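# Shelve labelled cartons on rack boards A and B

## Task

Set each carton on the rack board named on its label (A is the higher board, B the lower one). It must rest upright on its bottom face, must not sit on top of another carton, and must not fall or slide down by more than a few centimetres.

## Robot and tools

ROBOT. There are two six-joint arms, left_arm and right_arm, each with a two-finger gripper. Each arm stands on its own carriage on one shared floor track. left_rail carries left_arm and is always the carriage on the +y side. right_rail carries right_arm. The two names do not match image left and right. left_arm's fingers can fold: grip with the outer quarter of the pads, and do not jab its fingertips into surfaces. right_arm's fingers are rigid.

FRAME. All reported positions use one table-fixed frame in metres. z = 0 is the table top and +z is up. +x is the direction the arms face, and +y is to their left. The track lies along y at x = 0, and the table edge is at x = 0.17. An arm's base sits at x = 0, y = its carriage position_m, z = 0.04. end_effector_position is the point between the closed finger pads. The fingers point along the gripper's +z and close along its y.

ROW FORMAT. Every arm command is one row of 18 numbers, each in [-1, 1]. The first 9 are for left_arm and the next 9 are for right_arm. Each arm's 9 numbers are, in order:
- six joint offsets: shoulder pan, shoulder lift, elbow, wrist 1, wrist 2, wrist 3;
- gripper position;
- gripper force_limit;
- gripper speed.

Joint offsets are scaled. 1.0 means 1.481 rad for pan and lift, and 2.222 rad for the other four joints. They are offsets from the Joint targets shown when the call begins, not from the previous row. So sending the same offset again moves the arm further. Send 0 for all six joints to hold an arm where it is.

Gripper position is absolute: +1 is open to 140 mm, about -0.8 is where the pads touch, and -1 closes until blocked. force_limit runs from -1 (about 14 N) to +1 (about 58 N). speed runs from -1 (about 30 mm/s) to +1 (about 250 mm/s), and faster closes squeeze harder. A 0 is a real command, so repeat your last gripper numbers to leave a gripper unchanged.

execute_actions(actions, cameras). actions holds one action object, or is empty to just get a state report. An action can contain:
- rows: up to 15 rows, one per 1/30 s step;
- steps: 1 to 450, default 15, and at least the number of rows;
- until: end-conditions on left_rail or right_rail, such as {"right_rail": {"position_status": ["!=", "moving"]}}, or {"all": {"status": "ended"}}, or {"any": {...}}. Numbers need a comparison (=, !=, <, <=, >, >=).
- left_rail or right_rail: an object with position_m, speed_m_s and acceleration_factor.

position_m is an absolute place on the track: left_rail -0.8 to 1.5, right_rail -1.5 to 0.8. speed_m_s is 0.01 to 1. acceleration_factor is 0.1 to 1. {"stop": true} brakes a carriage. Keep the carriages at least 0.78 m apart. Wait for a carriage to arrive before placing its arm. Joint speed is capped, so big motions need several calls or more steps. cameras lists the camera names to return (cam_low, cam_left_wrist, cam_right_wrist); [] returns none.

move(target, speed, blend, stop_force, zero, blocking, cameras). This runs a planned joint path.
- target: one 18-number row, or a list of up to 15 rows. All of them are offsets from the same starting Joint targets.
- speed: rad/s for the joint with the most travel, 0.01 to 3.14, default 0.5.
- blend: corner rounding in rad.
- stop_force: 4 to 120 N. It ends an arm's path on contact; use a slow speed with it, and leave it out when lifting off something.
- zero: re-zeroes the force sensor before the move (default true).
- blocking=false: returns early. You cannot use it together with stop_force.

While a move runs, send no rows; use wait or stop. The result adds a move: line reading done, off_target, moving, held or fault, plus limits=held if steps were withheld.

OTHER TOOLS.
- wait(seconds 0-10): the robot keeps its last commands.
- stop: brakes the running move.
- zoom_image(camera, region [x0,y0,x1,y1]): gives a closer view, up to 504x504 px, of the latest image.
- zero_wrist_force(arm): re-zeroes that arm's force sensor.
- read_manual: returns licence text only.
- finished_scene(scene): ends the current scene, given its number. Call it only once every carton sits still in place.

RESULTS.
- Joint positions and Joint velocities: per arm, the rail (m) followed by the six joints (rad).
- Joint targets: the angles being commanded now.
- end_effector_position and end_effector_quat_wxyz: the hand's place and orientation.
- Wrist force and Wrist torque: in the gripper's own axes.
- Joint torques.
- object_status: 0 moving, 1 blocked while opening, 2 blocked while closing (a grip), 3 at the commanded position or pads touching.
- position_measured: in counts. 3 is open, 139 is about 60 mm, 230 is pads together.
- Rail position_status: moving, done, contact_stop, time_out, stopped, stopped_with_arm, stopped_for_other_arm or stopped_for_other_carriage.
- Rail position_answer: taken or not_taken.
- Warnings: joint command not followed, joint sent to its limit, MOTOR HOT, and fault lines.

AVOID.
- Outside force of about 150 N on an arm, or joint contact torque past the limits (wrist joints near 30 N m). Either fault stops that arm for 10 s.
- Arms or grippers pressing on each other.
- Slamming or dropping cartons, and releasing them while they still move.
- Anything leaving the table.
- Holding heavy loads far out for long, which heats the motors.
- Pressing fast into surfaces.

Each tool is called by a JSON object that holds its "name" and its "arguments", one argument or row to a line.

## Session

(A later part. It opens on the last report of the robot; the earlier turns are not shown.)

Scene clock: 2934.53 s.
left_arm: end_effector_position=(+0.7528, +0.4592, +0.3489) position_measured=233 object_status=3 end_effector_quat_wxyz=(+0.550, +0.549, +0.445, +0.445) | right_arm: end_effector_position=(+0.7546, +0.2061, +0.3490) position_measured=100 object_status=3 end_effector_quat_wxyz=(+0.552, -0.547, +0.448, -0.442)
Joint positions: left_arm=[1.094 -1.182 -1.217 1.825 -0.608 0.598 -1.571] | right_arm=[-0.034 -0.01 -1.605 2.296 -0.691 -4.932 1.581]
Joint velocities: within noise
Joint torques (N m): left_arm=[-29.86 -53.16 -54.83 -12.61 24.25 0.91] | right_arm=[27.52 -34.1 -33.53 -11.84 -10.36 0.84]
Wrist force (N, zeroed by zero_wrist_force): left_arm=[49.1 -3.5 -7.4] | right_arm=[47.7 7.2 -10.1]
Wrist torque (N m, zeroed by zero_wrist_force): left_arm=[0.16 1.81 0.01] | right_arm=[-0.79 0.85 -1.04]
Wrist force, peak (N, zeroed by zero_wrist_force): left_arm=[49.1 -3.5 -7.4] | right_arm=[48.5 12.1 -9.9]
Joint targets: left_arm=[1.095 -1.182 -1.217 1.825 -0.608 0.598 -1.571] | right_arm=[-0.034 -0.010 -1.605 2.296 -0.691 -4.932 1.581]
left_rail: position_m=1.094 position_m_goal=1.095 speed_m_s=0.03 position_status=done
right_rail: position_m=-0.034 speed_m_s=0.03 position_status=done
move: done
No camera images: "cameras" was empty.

{"name": "move", "arguments": {
  "target": [0,0.000515,0.000268,-0.000611,0,0,-1,-1,0,0,0.000739,0.000346,-0.000838,0,0,0.23,0,0],
  "speed": 0.01,
  "cameras": []
}}

{"name": "zoom_image", "arguments": {
  "camera": "cam_low",
  "region": [340, 120, 540, 200]
}}

Scene clock: 2943.03 s.
left_arm: end_effector_position=(+0.7528, +0.4592, +0.3480) position_measured=233 object_status=3 end_effector_quat_wxyz=(+0.550, +0.549, +0.445, +0.445) | right_arm: end_effector_position=(+0.7546, +0.2061, +0.3482) position_measured=100 object_status=3 end_effector_quat_wxyz=(+0.552, -0.547, +0.448, -0.442)
Joint positions: left_arm=[1.094 -1.182 -1.216 1.825 -0.609 0.598 -1.571] | right_arm=[-0.034 -0.01 -1.604 2.297 -0.693 -4.932 1.581]
Joint velocities: within noise
Joint torques (N m): left_arm=[-32.48 -48.83 -53.01 -11.76 23.64 0.38] | right_arm=[22.49 -27.67 -28.39 -9.6 -12.11 0.98]
Wrist force (N, zeroed by zero_wrist_force): left_arm=[49.9 -2.0 -6.4] | right_arm=[48.1 2.1 -7.9]
Wrist torque (N m, zeroed by zero_wrist_force): left_arm=[0.13 1.86 -0.03] | right_arm=[-1.01 0.89 -1.09]
Wrist force, peak (N, zeroed by zero_wrist_force): left_arm=[50.4 -2.2 -7.1] | right_arm=[48.1 7.3 -9.6]
Joint targets: left_arm=[1.095 -1.182 -1.216 1.825 -0.610 0.598 -1.571] | right_arm=[-0.034 -0.010 -1.604 2.297 -0.693 -4.932 1.581]
left_rail: position_m=1.094 position_m_goal=1.095 speed_m_s=0.03 position_status=done
right_rail: position_m=-0.034 speed_m_s=0.03 position_status=done
move: done
No camera images: "cameras" was empty.

Scaled by 2.520.

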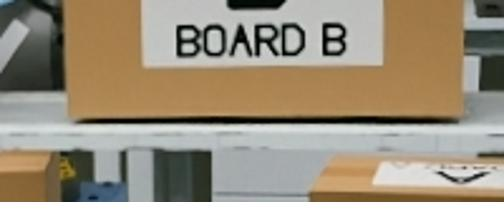

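{"name": "move", "arguments": {
  "target": [0,0.000258,0.000134,-0.000306,0,0,-1,-1,0,0,0.000370,0.000173,-0.000419,0,0,0.23,0,0],
  "speed": 0.01,
  "cameras": ["cam_low"]
}}

{"name": "zoom_image", "arguments": {
  "camera": "cam_low",
  "region": [340, 120, 540, 200]
}}

Scene clock: 2951.07 s.
left_arm: end_effector_position=(+0.7528, +0.4592, +0.3476) position_measured=233 object_status=3 end_effector_quat_wxyz=(+0.550, +0.549, +0.445, +0.445) | right_arm: end_effector_position=(+0.7546, +0.2061, +0.3477) position_measured=100 object_status=3 end_effector_quat_wxyz=(+0.552, -0.547, +0.448, -0.442)
Joint positions: left_arm=[1.094 -1.182 -1.215 1.826 -0.61 0.598 -1.571] | right_arm=[-0.034 -0.01 -1.603 2.297 -0.694 -4.932 1.581]
Joint velocities: within noise
Joint torques (N m): left_arm=[-33.84 -47.03 -52.99 -11.62 22.29 0.96] | right_arm=[23.47 -26.45 -27.22 -8.5 -13.53 0.68]
Wrist force (N, zeroed by zero_wrist_force): left_arm=[50.3 0.1 -7.0] | right_arm=[48.2 -1.0 -8.9]
Wrist torque (N m, zeroed by zero_wrist_force): left_arm=[0.13 1.89 -0.03] | right_arm=[-0.97 0.82 -1.10]
Wrist force, peak (N, zeroed by zero_wrist_force): left_arm=[50.5 -1.1 -6.8] | right_arm=[49.2 1.7 -7.6]
Joint targets: left_arm=[1.095 -1.182 -1.215 1.826 -0.610 0.598 -1.571] | right_arm=[-0.034 -0.010 -1.603 2.297 -0.694 -4.932 1.581]
left_rail: position_m=1.094 position_m_goal=1.095 speed_m_s=0.03 position_status=done
right_rail: position_m=-0.034 speed_m_s=0.03 position_status=done
move: done
Images, in order (width x height): cam_low 672x504.

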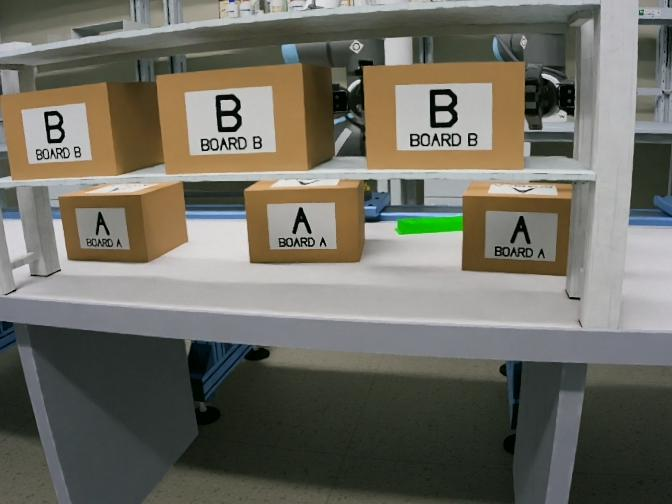

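Scaled by 2.520.

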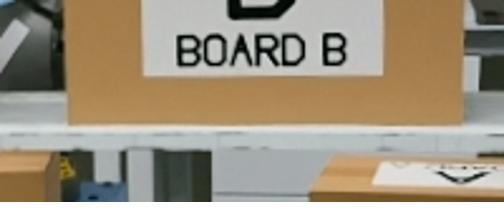

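{"name": "execute_actions", "arguments": {
  "actions": [
    {"left_rail": {"position_m": 1.1165, "speed_m_s": 0.03}, "right_rail": {"position_m": -0.0562, "speed_m_s": 0.03}, "steps": 90, "until": {"all": {"status": "ended"}}}
  ],
  "cameras": ["cam_low", "cam_left_wrist", "cam_right_wrist"]
}}

Scene clock: 2967.53 s.
left_arm: end_effector_position=(+0.7528, +0.4811, +0.3476) position_measured=233 object_status=3 end_effector_quat_wxyz=(+0.550, +0.549, +0.445, +0.445) | right_arm: end_effector_position=(+0.7545, +0.1842, +0.3477) position_measured=100 object_status=3 end_effector_quat_wxyz=(+0.552, -0.547, +0.448, -0.442)
Joint positions: left_arm=[1.116 -1.182 -1.215 1.826 -0.61 0.598 -1.571] | right_arm=[-0.056 -0.01 -1.603 2.297 -0.694 -4.932 1.581]
Joint velocities: within noise
Joint torques (N m): left_arm=[9.6 -85.85 -37.13 0.33 -1.86 1.16] | right_arm=[-12.43 -26.82 -31.77 -3.85 2.76 0.84]
Wrist force (N, zeroed by zero_wrist_force): left_arm=[0.3 0.3 0.7] | right_arm=[1.2 3.9 1.0]
Wrist torque (N m, zeroed by zero_wrist_force): left_arm=[0.10 -0.06 -0.01] | right_arm=[0.85 -0.28 -0.04]
Wrist force, peak (N, zeroed by zero_wrist_force): left_arm=[50.8 0.1 -7.0] | right_arm=[48.4 0.1 -8.8]
Joint targets: left_arm=[1.116 -1.182 -1.215 1.826 -0.610 0.598 -1.571] | right_arm=[-0.056 -0.010 -1.603 2.297 -0.694 -4.932 1.581]
Tool commands: left_gripper/position=-1.0 left_gripper/force_limit=-1.0 left_gripper/speed=+0.0 right_gripper/position=+0.23 right_gripper/force_limit=+0.0 right_gripper/speed=+0.0
left_rail: position_m=1.116 speed_m_s=0.03 position_status=done
right_rail: position_m=-0.056 speed_m_s=0.03 position_status=done
camera_calibration:
cam_left_wrist: T_world_to_cam=[[-0.0180168, 0.00192507, 0.999836, -0.325858], [-0.526315, -0.850254, -0.007847, 0.804164], [0.850099, -0.52637, 0.016332, -0.209587], [0, 0, 0, 1]] pos_world=[0.595542, 0.57405, 0.335538]
cam_right_wrist: T_world_to_cam=[[-0.0195222, 0.0296902, -0.999368, 0.363765], [-0.500053, 0.865268, 0.0354745, 0.207392], [0.865775, 0.500429, -0.00204523, -0.568689], [0, 0, 0, 1]] pos_world=[0.603165, 0.0943387, 0.355015]

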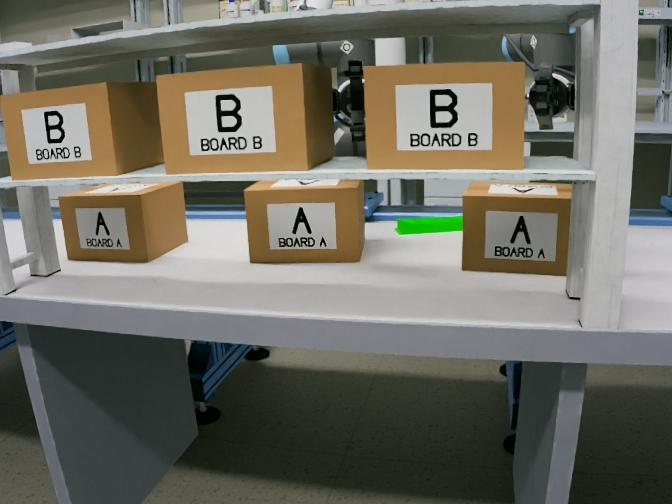

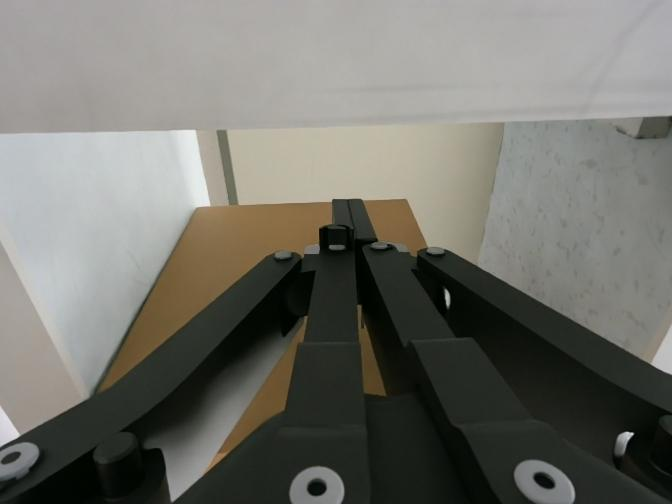

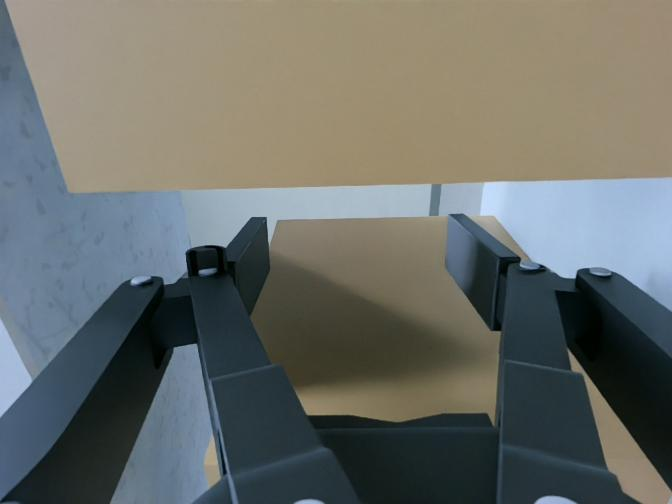

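{"name": "zoom_image", "arguments": {
  "camera": "cam_low",
  "region": [370, 180, 490, 270]
}}

Scaled by 4.200.

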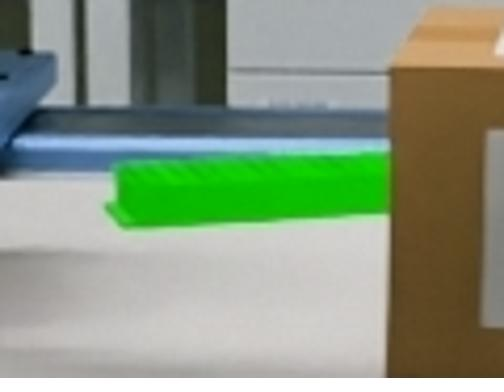

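{"name": "move", "arguments": {
  "target": [-0.114217,-0.060113,0.056387,-0.016320,-0.076127,0,-1,-1,0,-0.002760,-0.145174,0.078370,0.018389,-0.001840,0,0.23,0,0],
  "speed": 0.12,
  "cameras": ["cam_low"]
}}

{"name": "move", "arguments": {
  "target": [
    [-0.036671,-0.080568,0.066340,-0.012642,-0.008733,0,-1,-1,0,0.159944,-0.014190,0.003949,0.005509,0.122316,0,-0.157,0,0],
    [-0.073451,-0.169391,0.142442,-0.029541,-0.013611,0,-1,-1,0,0.293466,-0.001568,0.008378,-0.007333,0.227020,0,-0.157,0,0],
    [-0.120265,-0.161279,0.228778,-0.121283,-0.031460,0,-1,-1,0,0.429692,0.123019,0.035031,-0.117025,0.335097,0,-0.157,0,0]
  ],
  "speed": 0.3,
  "blend": 0.04,
  "cameras": ["cam_low", "cam_left_wrist", "cam_right_wrist"]
}}

Scene clock: 3158.17 s.
left_arm: end_effector_position=(+0.6379, +0.4811, +0.3476) position_measured=233 object_status=3 end_effector_quat_wxyz=(+0.550, +0.549, +0.445, +0.445) | right_arm: end_effector_position=(+0.6397, +0.1841, +0.3477) position_measured=100 object_status=3 end_effector_quat_wxyz=(+0.552, -0.547, +0.448, -0.442)
Joint positions: left_arm=[1.117 -1.351 -1.304 1.951 -0.646 0.429 -1.571] | right_arm=[-0.056 -0.015 -1.818 2.471 -0.653 -4.936 1.581]
Joint velocities: within noise
Joint torques (N m): left_arm=[-15.95 -83.29 -28.6 -4.11 -2.13 1.44] | right_arm=[-15.77 -31.24 -29.22 0.35 -2.74 0.83]
Wrist force (N, zeroed by zero_wrist_force): left_arm=[0.3 0.2 0.2] | right_arm=[1.5 4.1 0.9]
Wrist torque (N m, zeroed by zero_wrist_force): left_arm=[0.03 -0.06 -0.01] | right_arm=[0.94 -0.33 -0.02]
Wrist force, peak (N, zeroed by zero_wrist_force): left_arm=[1.5 0.3 1.5] | right_arm=[1.9 4.4 0.9]
Joint targets: left_arm=[1.116 -1.351 -1.304 1.951 -0.646 0.429 -1.571] | right_arm=[-0.056 -0.015 -1.818 2.471 -0.653 -4.936 1.581]
left_rail: position_m=1.117 position_m_goal=1.116 speed_m_s=0.03 position_status=done
right_rail: position_m=-0.056 speed_m_s=0.03 position_status=done
move: done
Images, in order (width x height): cam_low 672x504.

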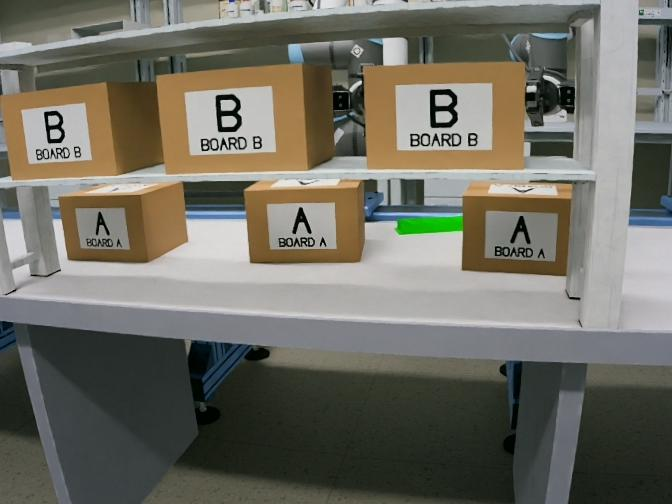

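Scene clock: 3161.20 s.
left_arm: end_effector_position=(+0.5128, +0.6528, +0.2600) position_measured=233 object_status=3 end_effector_quat_wxyz=(+0.573, +0.573, +0.415, +0.415) | right_arm: end_effector_position=(+0.4890, +0.2999, +0.2600) position_measured=149 object_status=3 end_effector_quat_wxyz=(+0.527, -0.522, +0.477, -0.471)
Joint positions: left_arm=[1.117 -1.529 -1.543 2.459 -0.916 0.359 -1.571] | right_arm=[-0.056 0.622 -1.636 2.549 -0.913 -4.191 1.581]
Joint velocities: within noise
Joint torques (N m): left_arm=[-17.02 -11.89 -19.93 -4.46 -2.27 1.26] | right_arm=[10.01 -14.72 -19.77 -6.98 3.99 0.92]
Wrist force (N, zeroed by zero_wrist_force): left_arm=[0.3 0.2 0.2] | right_arm=[1.7 3.3 1.2]
Wrist torque (N m, zeroed by zero_wrist_force): left_arm=[0.06 -0.06 0.00] | right_arm=[0.74 -0.44 -0.03]
Wrist force, peak (N, zeroed by zero_wrist_force): left_arm=[0.9 -1.1 -0.5] | right_arm=[2.9 4.3 1.1]
Joint targets: left_arm=[1.116 -1.529 -1.543 2.459 -0.916 0.359 -1.571] | right_arm=[-0.056 0.622 -1.636 2.549 -0.913 -4.191 1.581]
left_rail: position_m=1.117 position_m_goal=1.116 speed_m_s=0.03 position_status=done
right_rail: position_m=-0.056 speed_m_s=0.03 position_status=done
move: done
camera_calibration:
cam_left_wrist: T_world_to_cam=[[-0.0177188, 0.00400117, 0.999835, -0.244453], [-0.615042, -0.788456, -0.00774437, 0.828279], [0.788295, -0.615078, 0.0164314, 0.175816], [0, 0, 0, 1]] pos_world=[0.3665, 0.76218, 0.247938]
cam_right_wrist: T_world_to_cam=[[-0.0161638, 0.0315298, -0.999372, 0.265307], [-0.403777, 0.914173, 0.0353725, -0.084121], [0.914715, 0.404095, -0.00204556, -0.391855], [0, 0, 0, 1]] pos_world=[0.328758, 0.226883, 0.267315]

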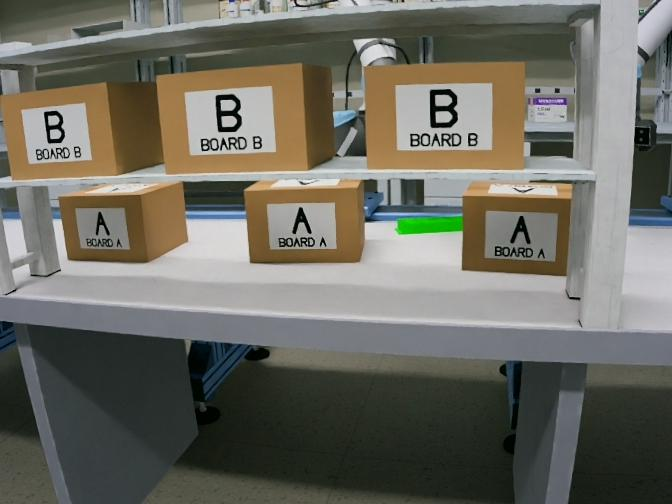

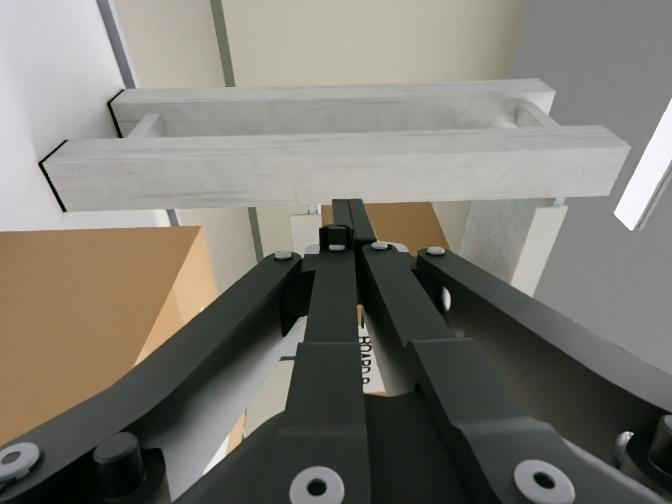

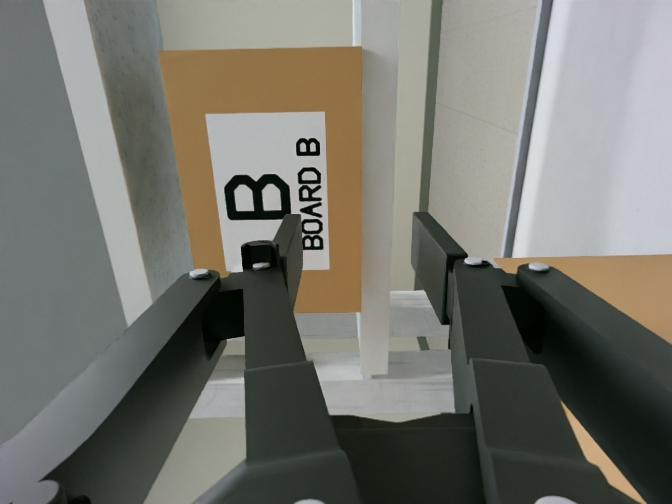

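{"name": "move", "arguments": {
  "target": [
    [0,0.090387,0.016157,-0.076402,0,0,-1,-1,0,0,0.103551,0.018394,-0.087413,0,0,-0.157,0,0],
    [0,0.175248,0.024164,-0.140971,0,0,-1,-1,0,0,0.202942,0.027640,-0.162904,0,0,-0.157,0,0],
    [0,0.238339,0.026596,-0.185454,0,0,-1,-1,0,0,0.277385,0.030467,-0.215349,0,0,-0.157,0,0]
  ],
  "speed": 0.15,
  "blend": 0.02,
  "cameras": ["cam_left_wrist", "cam_right_wrist"]
}}

{"name": "zero_wrist_force", "arguments": {
  "arm": "left_arm"
}}

{"name": "zero_wrist_force", "arguments": {
  "arm": "right_arm"
}}

Scene clock: 3176.10 s.
left_arm: end_effector_position=(+0.5128, +0.6529, +0.1149) position_measured=233 object_status=3 end_effector_quat_wxyz=(+0.573, +0.573, +0.415, +0.415) | right_arm: end_effector_position=(+0.4889, +0.2999, +0.1149) position_measured=149 object_status=3 end_effector_quat_wxyz=(+0.527, -0.522, +0.477, -0.471)
Joint positions: left_arm=[1.117 -1.529 -1.19 2.518 -1.328 0.359 -1.571] | right_arm=[-0.056 0.622 -1.225 2.617 -1.391 -4.191 1.581]
Joint velocities: within noise
Joint torques (N m): left_arm=[-12.58 -27.47 -1.19 -4.13 -1.24 2.04] | right_arm=[10.37 -29.8 -1.63 -7.49 2.69 1.06]
Wrist force (N, zeroed by zero_wrist_force): left_arm=[0.3 0.2 0.4] | right_arm=[1.6 4.0 0.8]
Wrist torque (N m, zeroed by zero_wrist_force): left_arm=[0.07 -0.06 -0.01] | right_arm=[0.87 -0.41 -0.01]
Wrist force, peak (N, zeroed by zero_wrist_force): left_arm=[0.0 1.0 0.1] | right_arm=[1.8 4.7 0.6]
Joint targets: left_arm=[1.116 -1.529 -1.190 2.518 -1.328 0.359 -1.571] | right_arm=[-0.056 0.622 -1.225 2.617 -1.391 -4.191 1.581]
left_rail: position_m=1.117 position_m_goal=1.116 speed_m_s=0.03 position_status=done
right_rail: position_m=-0.056 speed_m_s=0.03 position_status=done
move: done
camera_calibration:
cam_left_wrist: T_world_to_cam=[[-0.017781, 0.00392279, 0.999834, -0.0993944], [-0.61504, -0.788457, -0.00784436, 0.827245], [0.788295, -0.615077, 0.0164322, 0.178259], [0, 0, 0, 1]] pos_world=[0.366501, 0.76228, 0.102938]
cam_right_wrist: T_world_to_cam=[[-0.0162555, 0.0314899, -0.999372, 0.120335], [-0.403774, 0.914175, 0.035373, -0.0790303], [0.914714, 0.404095, -0.00214555, -0.392048], [0, 0, 0, 1]] pos_world=[0.328658, 0.226883, 0.122214]
Images, in order (width x height): cam_left_wrist 672x504, cam_right_wrist 672x504.

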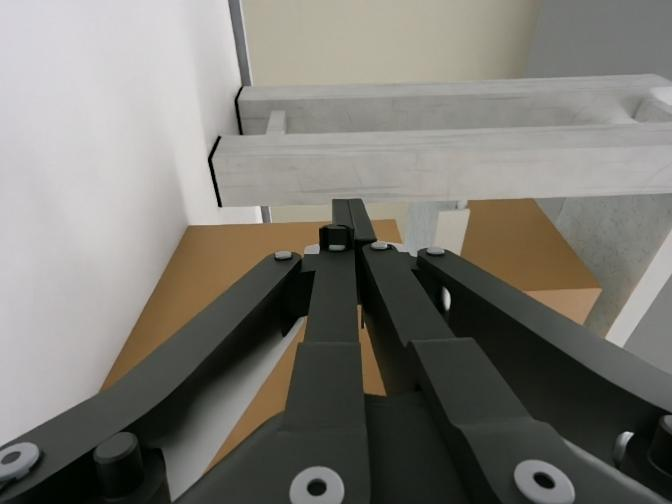

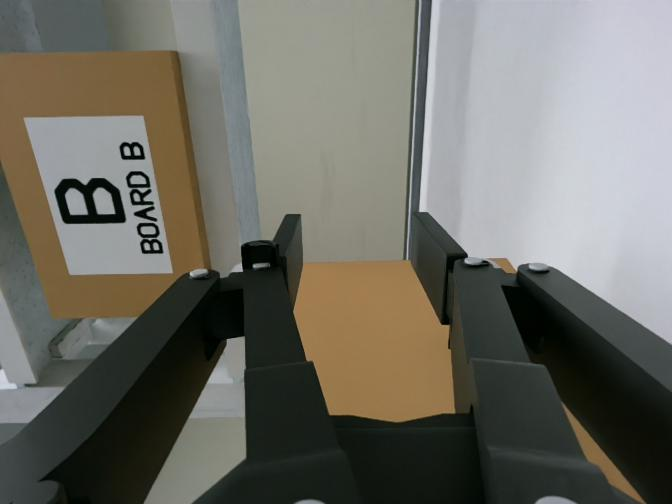

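Wrist force sensor zeroed.

Wrist force sensor zeroed.

{"name": "execute_actions", "arguments": {
  "actions": [
    {"left_rail": {"position_m": 1.0815, "speed_m_s": 0.03}, "right_rail": {"position_m": -0.0212, "speed_m_s": 0.03}, "steps": 90, "until": {"all": {"status": "ended"}}}
  ],
  "cameras": ["cam_left_wrist", "cam_right_wrist"]
}}

{"name": "execute_actions", "arguments": {
  "actions": [
    {"left_rail": {"position_m": 1.0785, "speed_m_s": 0.03}, "right_rail": {"position_m": -0.0182, "speed_m_s": 0.03}, "steps": 60, "until": {"all": {"status": "ended"}}}
  ],
  "cameras": []
}}

Scene clock: 3182.47 s.
left_arm: end_effector_position=(+0.5128, +0.6179, +0.1149) position_measured=233 object_status=3 end_effector_quat_wxyz=(+0.573, +0.573, +0.415, +0.415) | right_arm: end_effector_position=(+0.4889, +0.3349, +0.1149) position_measured=149 object_status=3 end_effector_quat_wxyz=(+0.527, -0.522, +0.477, -0.471)
Joint positions: left_arm=[1.082 -1.529 -1.19 2.518 -1.328 0.359 -1.571] | right_arm=[-0.021 0.622 -1.225 2.617 -1.391 -4.191 1.581]
Joint velocities: within noise
Joint torques (N m): left_arm=[-10.64 -30.76 -6.04 -2.94 -0.82 1.69] | right_arm=[8.13 -31.45 -10.52 -5.32 1.96 1.2]
Wrist force (N, zeroed by zero_wrist_force): left_arm=[0.6 -0.3 -1.2] | right_arm=[0.2 -0.1 0.0]
Wrist torque (N m, zeroed by zero_wrist_force): left_arm=[0.00 0.17 -0.01] | right_arm=[-0.05 -0.05 0.00]
Wrist force, peak (N, zeroed by zero_wrist_force): left_arm=[1.2 0.6 -1.4] | right_arm=[1.0 0.0 -0.3]
Joint targets: left_arm=[1.081 -1.529 -1.190 2.518 -1.328 0.359 -1.571] | right_arm=[-0.021 0.622 -1.225 2.617 -1.391 -4.191 1.581]
Tool commands: left_gripper/position=-1.0 left_gripper/force_limit=-1.0 left_gripper/speed=+0.0 right_gripper/position=-0.157 right_gripper/force_limit=+0.0 right_gripper/speed=+0.0
left_rail: position_m=1.082 position_m_goal=1.081 speed_m_s=0.03 position_status=done
right_rail: position_m=-0.021 speed_m_s=0.03 position_status=done
camera_calibration:
cam_left_wrist: T_world_to_cam=[[-0.017781, 0.00392279, 0.999834, -0.0991571], [-0.61504, -0.788457, -0.00784436, 0.799648], [0.788295, -0.615077, 0.0164322, 0.156733], [0, 0, 0, 1]] pos_world=[0.366501, 0.72728, 0.102838]
cam_right_wrist: T_world_to_cam=[[-0.0162555, 0.0314899, -0.999372, 0.119133], [-0.403774, 0.914175, 0.035373, -0.111023], [0.914714, 0.404095, -0.00214555, -0.406192], [0, 0, 0, 1]] pos_world=[0.328658, 0.261883, 0.122114]
Images, in order (width x height): cam_left_wrist 672x504, cam_right_wrist 672x504.

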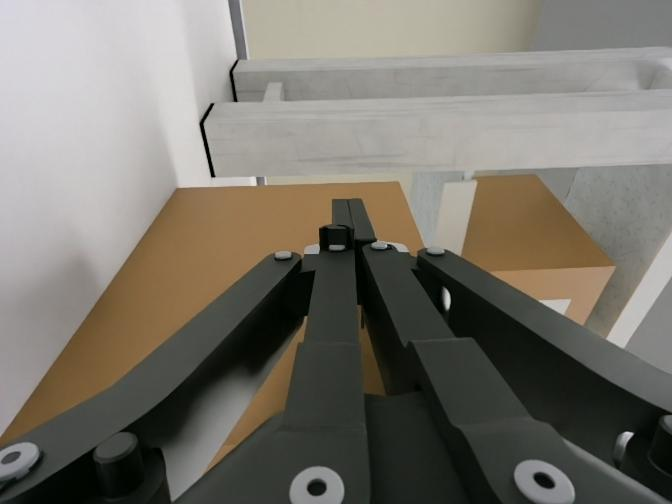

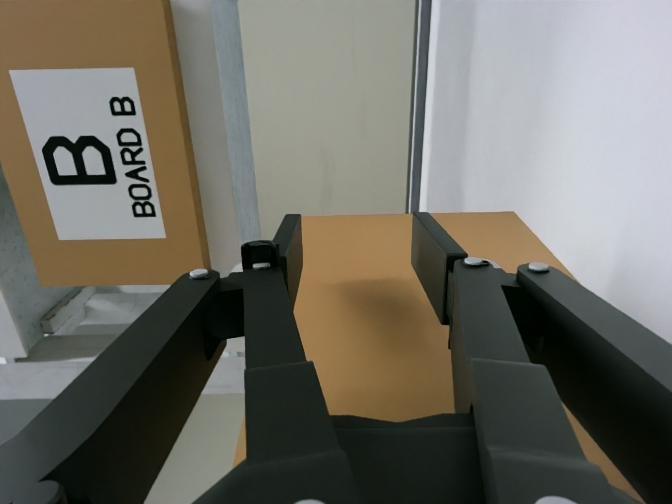

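Scene clock: 3182.93 s.
left_arm: end_effector_position=(+0.5128, +0.6148, +0.1149) position_measured=233 object_status=3 end_effector_quat_wxyz=(+0.573, +0.573, +0.415, +0.415) | right_arm: end_effector_position=(+0.4889, +0.3380, +0.1149) position_measured=149 object_status=3 end_effector_quat_wxyz=(+0.527, -0.522, +0.477, -0.471)
Joint positions: left_arm=[1.078 -1.529 -1.19 2.518 -1.328 0.359 -1.571] | right_arm=[-0.018 0.622 -1.225 2.617 -1.391 -4.191 1.581]
Joint velocities: within noise
Joint torques (N m): left_arm=[-14.35 -29.35 -6.42 -2.48 -0.61 1.82] | right_arm=[8.73 -31.94 -12.03 -5.3 1.74 1.04]
Wrist force (N, zeroed by zero_wrist_force): left_arm=[1.1 -0.4 -1.1] | right_arm=[0.0 0.0 0.0]
Wrist torque (N m, zeroed by zero_wrist_force): left_arm=[0.04 0.09 -0.01] | right_arm=[-0.02 0.00 0.00]
Wrist force, peak (N, zeroed by zero_wrist_force): left_arm=[1.4 0.7 -1.8] | right_arm=[0.5 -0.3 -0.2]
Joint targets: left_arm=[1.079 -1.529 -1.190 2.518 -1.328 0.359 -1.571] | right_arm=[-0.018 0.622 -1.225 2.617 -1.391 -4.191 1.581]
Tool commands: left_gripper/position=-1.0 left_gripper/force_limit=-1.0 left_gripper/speed=+0.0 right_gripper/position=-0.157 right_gripper/force_limit=+0.0 right_gripper/speed=+0.0
left_rail: position_m=1.078 position_m_goal=1.079 speed_m_s=0.03 position_status=done
right_rail: position_m=-0.018 speed_m_s=0.03 position_status=done
No camera images: "cameras" was empty.

{"name": "execute_actions", "arguments": {
  "actions": [
    {"right_rail": {"position_m": -0.0142, "speed_m_s": 0.02}, "left_rail": {"position_m": 1.0775, "speed_m_s": 0.02}, "steps": 60, "until": {"all": {"status": "ended"}}}
  ],
  "cameras": []
}}

{"name": "execute_actions", "arguments": {
  "actions": [
    {"right_rail": {"position_m": -0.0112, "speed_m_s": 0.02}, "left_rail": {"position_m": 1.0755, "speed_m_s": 0.02}, "steps": 60, "until": {"all": {"status": "ended"}}}
  ],
  "cameras": []
}}

Scene clock: 3187.67 s.
left_arm: end_effector_position=(+0.5128, +0.6139, +0.1149) position_measured=233 object_status=3 end_effector_quat_wxyz=(+0.573, +0.573, +0.415, +0.415) | right_arm: end_effector_position=(+0.4889, +0.3419, +0.1149) position_measured=149 object_status=3 end_effector_quat_wxyz=(+0.527, -0.522, +0.477, -0.471)
Joint positions: left_arm=[1.078 -1.529 -1.19 2.518 -1.328 0.359 -1.571] | right_arm=[-0.014 0.622 -1.225 2.617 -1.391 -4.191 1.581]
Joint velocities: within noise
Joint torques (N m): left_arm=[-9.17 -36.8 -9.56 -1.25 -0.09 1.46] | right_arm=[7.83 -31.67 -16.2 -3.82 1.36 0.97]
Wrist force (N, zeroed by zero_wrist_force): left_arm=[1.0 -0.7 -1.9] | right_arm=[-0.2 0.0 0.3]
Wrist torque (N m, zeroed by zero_wrist_force): left_arm=[-0.05 0.12 -0.01] | right_arm=[-0.01 0.04 0.00]
Wrist force, peak (N, zeroed by zero_wrist_force): left_arm=[1.2 0.6 -1.9] | right_arm=[0.8 -0.4 -0.2]
Joint targets: left_arm=[1.078 -1.529 -1.190 2.518 -1.328 0.359 -1.571] | right_arm=[-0.014 0.622 -1.225 2.617 -1.391 -4.191 1.581]
Tool commands: left_gripper/position=-1.0 left_gripper/force_limit=-1.0 left_gripper/speed=+0.0 right_gripper/position=-0.157 right_gripper/force_limit=+0.0 right_gripper/speed=+0.0
left_rail: position_m=1.078 position_m_goal=1.077 speed_m_s=0.02 position_status=done
right_rail: position_m=-0.014 speed_m_s=0.02 position_status=done
No camera images: "cameras" was empty.

Scene clock: 3188.13 s.
left_arm: end_effector_position=(+0.5128, +0.6119, +0.1149) position_measured=233 object_status=3 end_effector_quat_wxyz=(+0.573, +0.573, +0.415, +0.415) | right_arm: end_effector_position=(+0.4889, +0.3449, +0.1149) position_measured=149 object_status=3 end_effector_quat_wxyz=(+0.527, -0.522, +0.477, -0.471)
Joint positions: left_arm=[1.075 -1.529 -1.19 2.518 -1.328 0.359 -1.571] | right_arm=[-0.011 0.622 -1.225 2.617 -1.391 -4.191 1.581]
Joint velocities: within noise
Joint torques (N m): left_arm=[-11.31 -39.7 -9.99 -1.55 -0.02 1.89] | right_arm=[7.97 -31.31 -15.27 -3.71 1.5 1.29]
Wrist force (N, zeroed by zero_wrist_force): left_arm=[7.2 0.9 -1.8] | right_arm=[1.6 -0.4 -0.8]
Wrist torque (N m, zeroed by zero_wrist_force): left_arm=[-0.03 0.34 -0.02] | right_arm=[-0.05 -0.06 -0.03]
Wrist force, peak (N, zeroed by zero_wrist_force): left_arm=[7.6 0.2 -1.6] | right_arm=[1.8 0.2 -0.9]
Joint targets: left_arm=[1.076 -1.529 -1.190 2.518 -1.328 0.359 -1.571] | right_arm=[-0.011 0.622 -1.225 2.617 -1.391 -4.191 1.581]
Tool commands: left_gripper/position=-1.0 left_gripper/force_limit=-1.0 left_gripper/speed=+0.0 right_gripper/position=-0.157 right_gripper/force_limit=+0.0 right_gripper/speed=+0.0
left_rail: position_m=1.075 speed_m_s=0.02 position_status=done
right_rail: position_m=-0.011 speed_m_s=0.02 position_status=done
No camera images: "cameras" was empty.

{"name": "execute_actions", "arguments": {
  "actions": [
    {"right_rail": {"position_m": -0.0077, "speed_m_s": 0.02}, "left_rail": {"position_m": 1.0735, "speed_m_s": 0.02}, "steps": 60, "until": {"all": {"status": "ended"}}}
  ],
  "cameras": []
}}

{"name": "execute_actions", "arguments": {
  "actions": [
    {"right_rail": {"position_m": -0.0052, "speed_m_s": 0.02}, "left_rail": {"position_m": 1.0710, "speed_m_s": 0.02}, "steps": 60, "until": {"all": {"status": "ended"}}}
  ],
  "cameras": []
}}

Scene clock: 3193.93 s.
left_arm: end_effector_position=(+0.5128, +0.6099, +0.1149) position_measured=233 object_status=3 end_effector_quat_wxyz=(+0.573, +0.573, +0.415, +0.415) | right_arm: end_effector_position=(+0.4889, +0.3484, +0.1149) position_measured=149 object_status=3 end_effector_quat_wxyz=(+0.527, -0.522, +0.477, -0.471)
Joint positions: left_arm=[1.074 -1.529 -1.19 2.518 -1.328 0.359 -1.571] | right_arm=[-0.008 0.622 -1.225 2.617 -1.391 -4.191 1.581]
Joint velocities: within noise
Joint torques (N m): left_arm=[-9.64 -46.65 -13.15 0.23 3.11 1.87] | right_arm=[7.31 -33.83 -11.98 -2.23 0.78 1.01]
Wrist force (N, zeroed by zero_wrist_force): left_arm=[10.2 0.3 -2.4] | right_arm=[1.6 0.7 -1.4]
Wrist torque (N m, zeroed by zero_wrist_force): left_arm=[-0.03 0.48 -0.02] | right_arm=[-0.03 0.01 -0.05]
Wrist force, peak (N, zeroed by zero_wrist_force): left_arm=[10.8 0.8 -2.4] | right_arm=[1.6 -0.4 -1.8]
Joint targets: left_arm=[1.073 -1.529 -1.190 2.518 -1.328 0.359 -1.571] | right_arm=[-0.008 0.622 -1.225 2.617 -1.391 -4.191 1.581]
Tool commands: left_gripper/position=-1.0 left_gripper/force_limit=-1.0 left_gripper/speed=+0.0 right_gripper/position=-0.157 right_gripper/force_limit=+0.0 right_gripper/speed=+0.0
left_rail: position_m=1.074 position_m_goal=1.073 speed_m_s=0.02 position_status=done
right_rail: position_m=-0.008 speed_m_s=0.02 position_status=done
No camera images: "cameras" was empty.

Scene clock: 3194.40 s.
left_arm: end_effector_position=(+0.5128, +0.6075, +0.1149) position_measured=233 object_status=3 end_effector_quat_wxyz=(+0.573, +0.573, +0.415, +0.415) | right_arm: end_effector_position=(+0.4889, +0.3508, +0.1149) position_measured=149 object_status=3 end_effector_quat_wxyz=(+0.527, -0.522, +0.477, -0.471)
Joint positions: left_arm=[1.071 -1.529 -1.19 2.519 -1.328 0.359 -1.571] | right_arm=[-0.005 0.622 -1.225 2.617 -1.391 -4.191 1.581]
Joint velocities: within noise
Joint torques (N m): left_arm=[-8.77 -46.68 -26.86 0.35 5.68 1.6] | right_arm=[6.3 -34.15 -12.08 -2.09 -4.95 1.26]
Wrist force (N, zeroed by zero_wrist_force): left_arm=[27.1 7.2 -13.1] | right_arm=[25.2 -4.3 -7.3]
Wrist torque (N m, zeroed by zero_wrist_force): left_arm=[-0.24 1.02 -0.12] | right_arm=[0.02 0.54 -0.10]
Wrist force, peak (N, zeroed by zero_wrist_force): left_arm=[27.1 7.2 -13.1] | right_arm=[25.2 -4.3 -7.3]
Joint targets: left_arm=[1.071 -1.529 -1.190 2.518 -1.328 0.359 -1.571] | right_arm=[-0.005 0.622 -1.225 2.617 -1.391 -4.191 1.581]
Tool commands: left_gripper/position=-1.0 left_gripper/force_limit=-1.0 left_gripper/speed=+0.0 right_gripper/position=-0.157 right_gripper/force_limit=+0.0 right_gripper/speed=+0.0
left_rail: position_m=1.071 speed_m_s=0.02 position_status=done
right_rail: position_m=-0.005 speed_m_s=0.02 position_status=done
No camera images: "cameras" was empty.

{"name": "execute_actions", "arguments": {
  "actions": [
    {"right_rail": {"position_m": -0.0038, "speed_m_s": 0.02}, "left_rail": {"position_m": 1.0696, "speed_m_s": 0.02}, "steps": 60, "until": {"all": {"status": "ended"}}}
  ],
  "cameras": ["cam_left_wrist", "cam_right_wrist"]
}}

Scene clock: 3199.40 s.
left_arm: end_effector_position=(+0.5128, +0.6060, +0.1149) position_measured=233 object_status=3 end_effector_quat_wxyz=(+0.573, +0.573, +0.415, +0.415) | right_arm: end_effector_position=(+0.4889, +0.3523, +0.1149) position_measured=149 object_status=3 end_effector_quat_wxyz=(+0.527, -0.522, +0.477, -0.471)
Joint positions: left_arm=[1.07 -1.529 -1.19 2.518 -1.328 0.359 -1.571] | right_arm=[-0.004 0.622 -1.225 2.617 -1.391 -4.191 1.581]
Joint velocities: within noise
Joint torques (N m): left_arm=[-10.35 -52.39 -40.36 -0.93 15.61 1.55] | right_arm=[5.82 -33.02 -19.7 -0.91 -14.21 1.27]
Wrist force (N, zeroed by zero_wrist_force): left_arm=[45.5 13.0 -20.8] | right_arm=[45.4 -9.1 -12.1]
Wrist torque (N m, zeroed by zero_wrist_force): left_arm=[-0.37 1.59 -0.21] | right_arm=[0.14 0.91 -0.06]
Wrist force, peak (N, zeroed by zero_wrist_force): left_arm=[45.3 13.9 -20.9] | right_arm=[45.4 -9.1 -12.1]
Joint targets: left_arm=[1.070 -1.529 -1.190 2.518 -1.328 0.359 -1.571] | right_arm=[-0.004 0.622 -1.225 2.617 -1.391 -4.191 1.581]
Tool commands: left_gripper/position=-1.0 left_gripper/force_limit=-1.0 left_gripper/speed=+0.0 right_gripper/position=-0.157 right_gripper/force_limit=+0.0 right_gripper/speed=+0.0
left_rail: position_m=1.070 speed_m_s=0.02 position_status=done
right_rail: position_m=-0.004 speed_m_s=0.02 position_status=done
camera_calibration:
cam_left_wrist: T_world_to_cam=[[-0.017781, 0.00392279, 0.999834, -0.0991104], [-0.61504, -0.788457, -0.00784436, 0.790266], [0.788295, -0.615077, 0.0164322, 0.149414], [0, 0, 0, 1]] pos_world=[0.366501, 0.71538, 0.102838]
cam_right_wrist: T_world_to_cam=[[-0.0162555, 0.0314899, -0.999372, 0.118585], [-0.403774, 0.914175, 0.035373, -0.126929], [0.914714, 0.404095, -0.00214555, -0.413223], [0, 0, 0, 1]] pos_world=[0.328658, 0.279283, 0.122114]
Images, in order (width x height): cam_left_wrist 672x504, cam_right_wrist 672x504.

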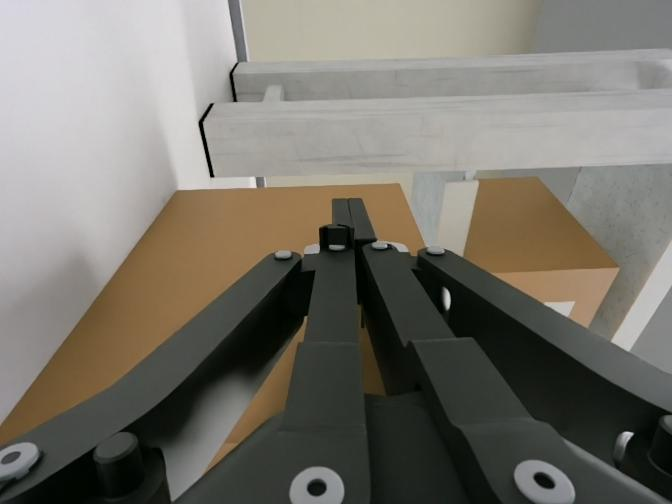

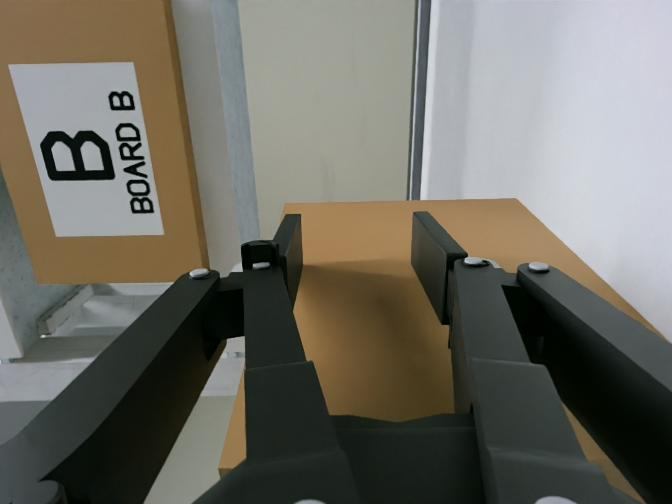

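{"name": "move", "arguments": {
  "target": [0,-0.021889,-0.000534,0.015123,0,0,-1,-1,0,0,-0.025840,-0.000620,0.017843,0,0,-0.157,0,0],
  "speed": 0.03,
  "cameras": ["cam_low", "cam_left_wrist", "cam_right_wrist"]
}}

Scene clock: 3293.10 s.
left_arm: end_effector_position=(+0.5128, +0.6060, +0.1268) position_measured=233 object_status=3 end_effector_quat_wxyz=(+0.573, +0.573, +0.415, +0.415) | right_arm: end_effector_position=(+0.4890, +0.3523, +0.1268) position_measured=149 object_status=3 end_effector_quat_wxyz=(+0.527, -0.522, +0.477, -0.471)
Joint positions: left_arm=[1.07 -1.529 -1.223 2.517 -1.295 0.359 -1.571] | right_arm=[-0.004 0.622 -1.263 2.615 -1.352 -4.191 1.581]
Joint velocities: within noise
Joint torques (N m): left_arm=[-34.43 -75.94 -57.89 -2.26 15.67 1.61] | right_arm=[11.99 -62.1 -40.04 -3.62 -14.08 1.23]
Wrist force (N, zeroed by zero_wrist_force): left_arm=[42.0 -8.3 -8.4] | right_arm=[43.5 10.1 -7.3]
Wrist torque (N m, zeroed by zero_wrist_force): left_arm=[0.13 1.61 0.07] | right_arm=[0.15 0.95 -0.16]
Wrist force, peak (N, zeroed by zero_wrist_force): left_arm=[46.1 14.6 -22.1] | right_arm=[45.8 -10.4 -13.0]
Joint targets: left_arm=[1.070 -1.529 -1.223 2.517 -1.294 0.359 -1.571] | right_arm=[-0.004 0.622 -1.263 2.615 -1.352 -4.191 1.581]
left_rail: position_m=1.070 speed_m_s=0.02 position_status=done
right_rail: position_m=-0.004 speed_m_s=0.02 position_status=done
move: done
camera_calibration:
cam_left_wrist: T_world_to_cam=[[-0.017781, 0.00392279, 0.999834, -0.111108], [-0.61504, -0.788457, -0.00784436, 0.790281], [0.788295, -0.615077, 0.0164322, 0.149155], [0, 0, 0, 1]] pos_world=[0.366501, 0.71528, 0.114838]
cam_right_wrist: T_world_to_cam=[[-0.0162555, 0.0314899, -0.999372, 0.130579], [-0.403774, 0.914175, 0.035373, -0.127314], [0.914714, 0.404095, -0.00214555, -0.413289], [0, 0, 0, 1]] pos_world=[0.328758, 0.279283, 0.134114]

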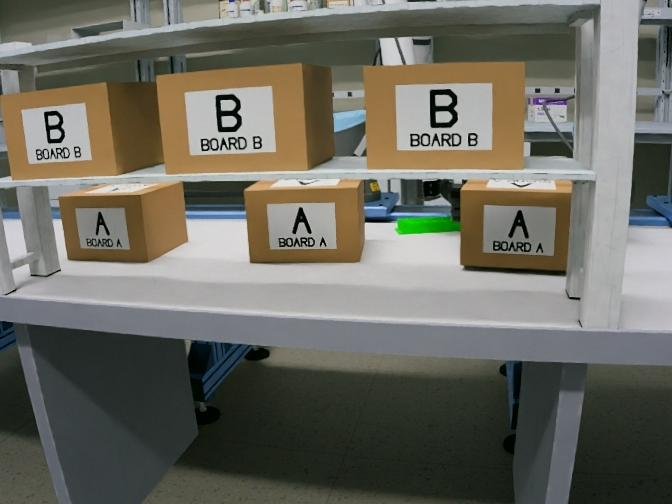

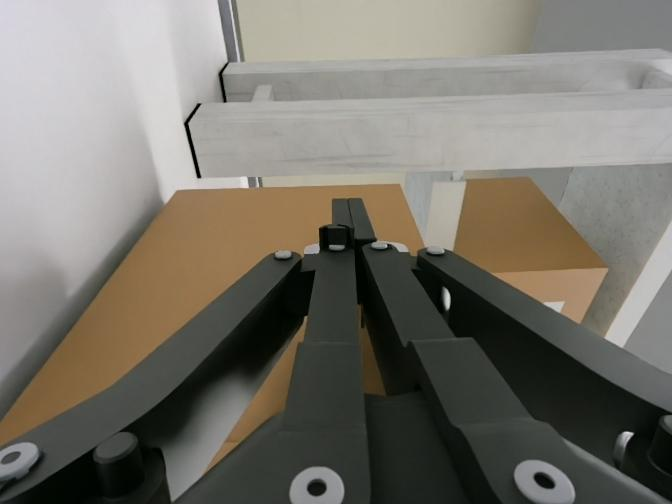

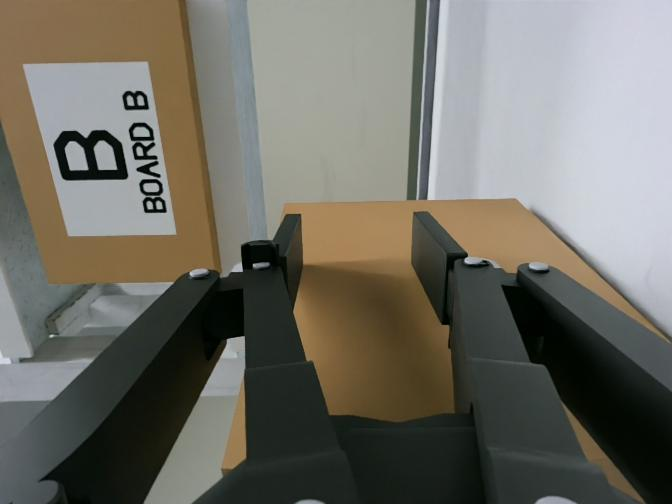

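{"name": "move", "arguments": {
  "target": [
    [0,-0.067419,-0.003750,0.048686,0,0,-1,-1,0,0,-0.079445,-0.004353,0.057304,0,0,-0.157,0,0],
    [0,-0.134145,-0.010988,0.100398,0,0,-1,-1,0,0,-0.157334,-0.012696,0.117562,0,0,-0.157,0,0],
    [0,-0.195191,-0.021395,0.151494,0,0,-1,-1,0,0,-0.227483,-0.024566,0.176187,0,0,-0.157,0,0],
    [0,-0.249793,-0.034708,0.201200,0,0,-1,-1,0,0,-0.288772,-0.039566,0.232037,0,0,-0.157,0,0],
    [0,-0.297549,-0.050643,0.248965,0,0,-1,-1,0,0,-0.341011,-0.057287,0.284577,0,0,-0.157,0,0],
    [0,-0.343056,-0.071357,0.300010,0,0,-1,-1,0,0,-0.389343,-0.080010,0.339513,0,0,-0.157,0,0]
  ],
  "speed": 0.13,
  "blend": 0.012,
  "cameras": ["cam_low"]
}}

Scene clock: 3311.87 s.
left_arm: end_effector_position=(+0.5128, +0.6059, +0.3699) position_measured=233 object_status=3 end_effector_quat_wxyz=(+0.573, +0.573, +0.415, +0.415) | right_arm: end_effector_position=(+0.4890, +0.3523, +0.3699) position_measured=149 object_status=3 end_effector_quat_wxyz=(+0.527, -0.522, +0.477, -0.471)
Joint positions: left_arm=[1.07 -1.529 -1.731 2.359 -0.628 0.359 -1.571] | right_arm=[-0.004 0.622 -1.84 2.438 -0.598 -4.191 1.581]
Joint velocities: within noise
Joint torques (N m): left_arm=[-36.08 -42.36 -75.72 -2.01 15.5 1.5] | right_arm=[26.76 -30.21 -61.58 -3.45 -14.27 1.41]
Wrist force (N, zeroed by zero_wrist_force): left_arm=[40.3 -6.9 -8.7] | right_arm=[41.7 9.0 -7.5]
Wrist torque (N m, zeroed by zero_wrist_force): left_arm=[0.25 1.50 0.07] | right_arm=[0.10 0.88 -0.18]
Wrist force, peak (N, zeroed by zero_wrist_force): left_arm=[49.8 -8.5 -9.8] | right_arm=[50.6 10.2 -8.8]
Joint targets: left_arm=[1.070 -1.529 -1.731 2.359 -0.628 0.359 -1.571] | right_arm=[-0.004 0.622 -1.840 2.437 -0.597 -4.191 1.581]
left_rail: position_m=1.070 speed_m_s=0.02 position_status=done
right_rail: position_m=-0.004 speed_m_s=0.02 position_status=done
move: done
Images, in order (width x height): cam_low 672x504.

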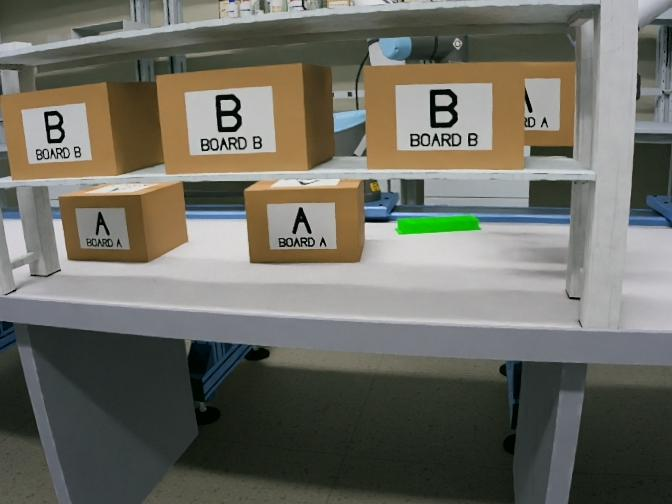

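{"name": "move", "arguments": {
  "target": [
    [0,-0.037260,-0.023320,0.048154,0,0,-1,-1,0,0,-0.038211,-0.025236,0.050705,0,0,-0.157,0,0],
    [0,-0.066834,-0.048947,0.093494,0,0,-1,-1,0,0,-0.067444,-0.052635,0.097588,0,0,-0.157,0,0],
    [0,-0.091630,-0.079844,0.140916,0,0,-1,-1,0,0,-0.090827,-0.085291,0.145830,0,0,-0.157,0,0],
    [0,-0.108816,-0.113067,0.185595,0,0,-1,-1,0,0,-0.106055,-0.120046,0.190734,0,0,-0.157,0,0],
    [0,-0.120689,-0.155816,0.236257,0,0,-1,-1,0,0,-0.115155,-0.164329,0.241082,0,0,-0.157,0,0]
  ],
  "speed": 0.12,
  "blend": 0.012,
  "cameras": ["cam_low", "cam_left_wrist", "cam_right_wrist"]
}}

Scene clock: 3323.40 s.
left_arm: end_effector_position=(+0.5128, +0.6060, +0.6199) position_measured=233 object_status=3 end_effector_quat_wxyz=(+0.573, +0.573, +0.415, +0.415) | right_arm: end_effector_position=(+0.4890, +0.3523, +0.6199) position_measured=149 object_status=3 end_effector_quat_wxyz=(+0.527, -0.522, +0.477, -0.471)
Joint positions: left_arm=[1.07 -1.529 -1.91 2.013 -0.103 0.359 -1.571] | right_arm=[-0.004 0.622 -2.011 2.073 -0.062 -4.191 1.581]
Joint velocities: within noise
Joint torques (N m): left_arm=[-36.95 -24.95 -75.13 -1.77 15.15 1.04] | right_arm=[15.2 -15.05 -64.79 -4.21 -14.53 1.55]
Wrist force (N, zeroed by zero_wrist_force): left_arm=[42.7 -7.8 -9.2] | right_arm=[43.8 9.4 -8.1]
Wrist torque (N m, zeroed by zero_wrist_force): left_arm=[0.14 1.55 0.07] | right_arm=[0.06 1.03 -0.20]
Wrist force, peak (N, zeroed by zero_wrist_force): left_arm=[54.0 -8.0 -11.3] | right_arm=[55.5 10.2 -9.9]
Joint targets: left_arm=[1.070 -1.529 -1.910 2.013 -0.103 0.359 -1.571] | right_arm=[-0.004 0.622 -2.011 2.072 -0.062 -4.191 1.581]
left_rail: position_m=1.070 speed_m_s=0.02 position_status=done
right_rail: position_m=-0.004 speed_m_s=0.02 position_status=done
move: done
camera_calibration:
cam_left_wrist: T_world_to_cam=[[-0.0177972, 0.00406322, 0.999833, -0.604121], [-0.615042, -0.788457, -0.00774363, 0.794087], [0.788294, -0.615077, 0.0165314, 0.140994], [0, 0, 0, 1]] pos_world=[0.366501, 0.71528, 0.607838]
cam_right_wrist: T_world_to_cam=[[-0.0160722, 0.0315697, -0.999372, 0.623185], [-0.40378, 0.914172, 0.035372, -0.14484], [0.914715, 0.404095, -0.00194556, -0.412397], [0, 0, 0, 1]] pos_world=[0.328758, 0.279383, 0.627115]

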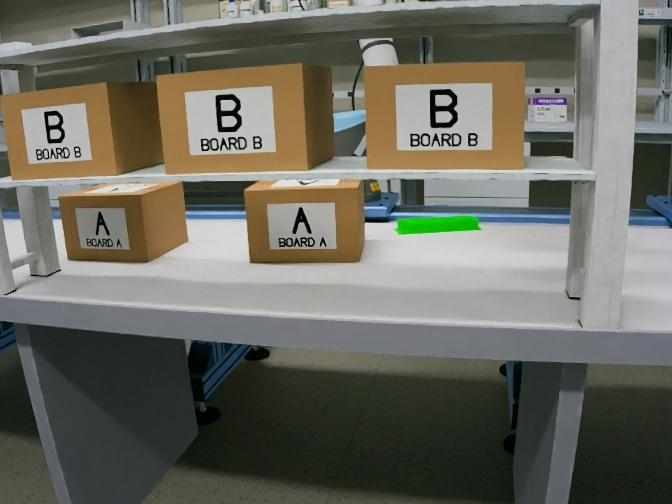

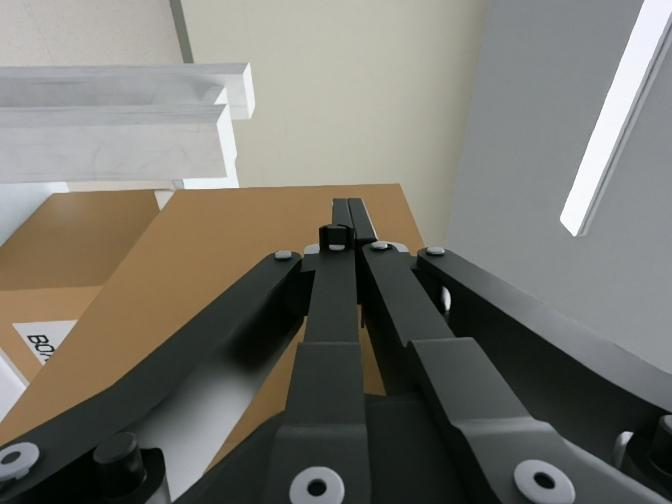

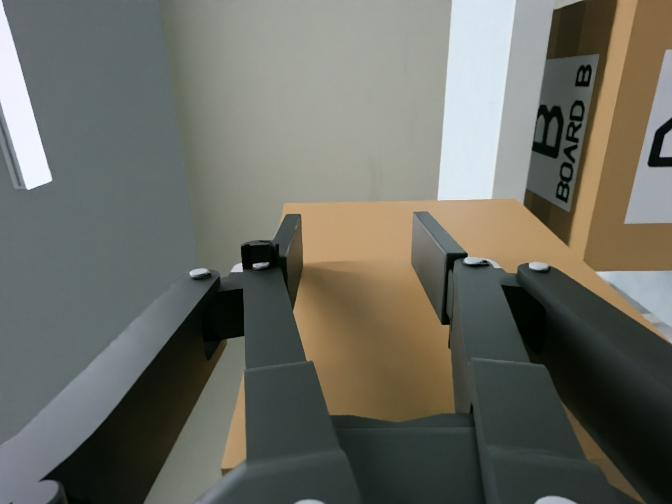

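{"name": "zoom_image", "arguments": {
  "camera": "cam_right_wrist",
  "region": [420, 0, 620, 220]
}}

{"name": "zoom_image", "arguments": {
  "camera": "cam_left_wrist",
  "region": [0, 40, 260, 260]
}}

Scaled by 2.291.

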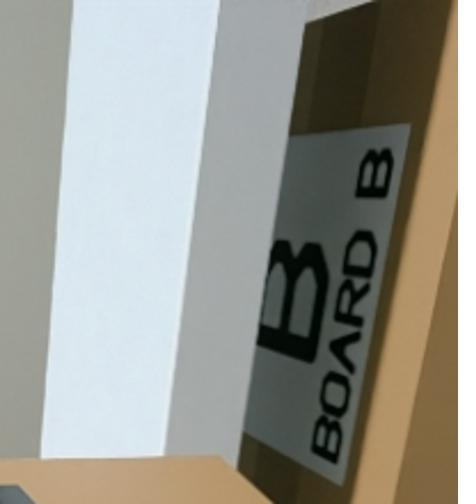

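Scaled by 1.938.

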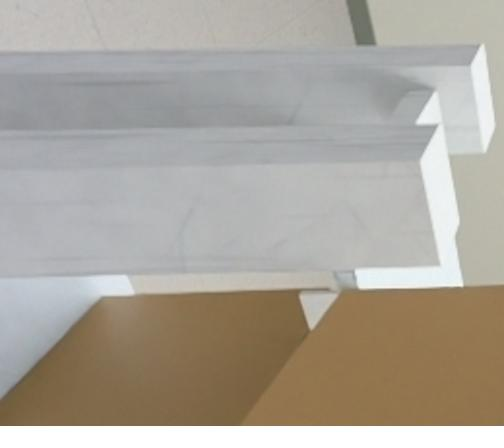

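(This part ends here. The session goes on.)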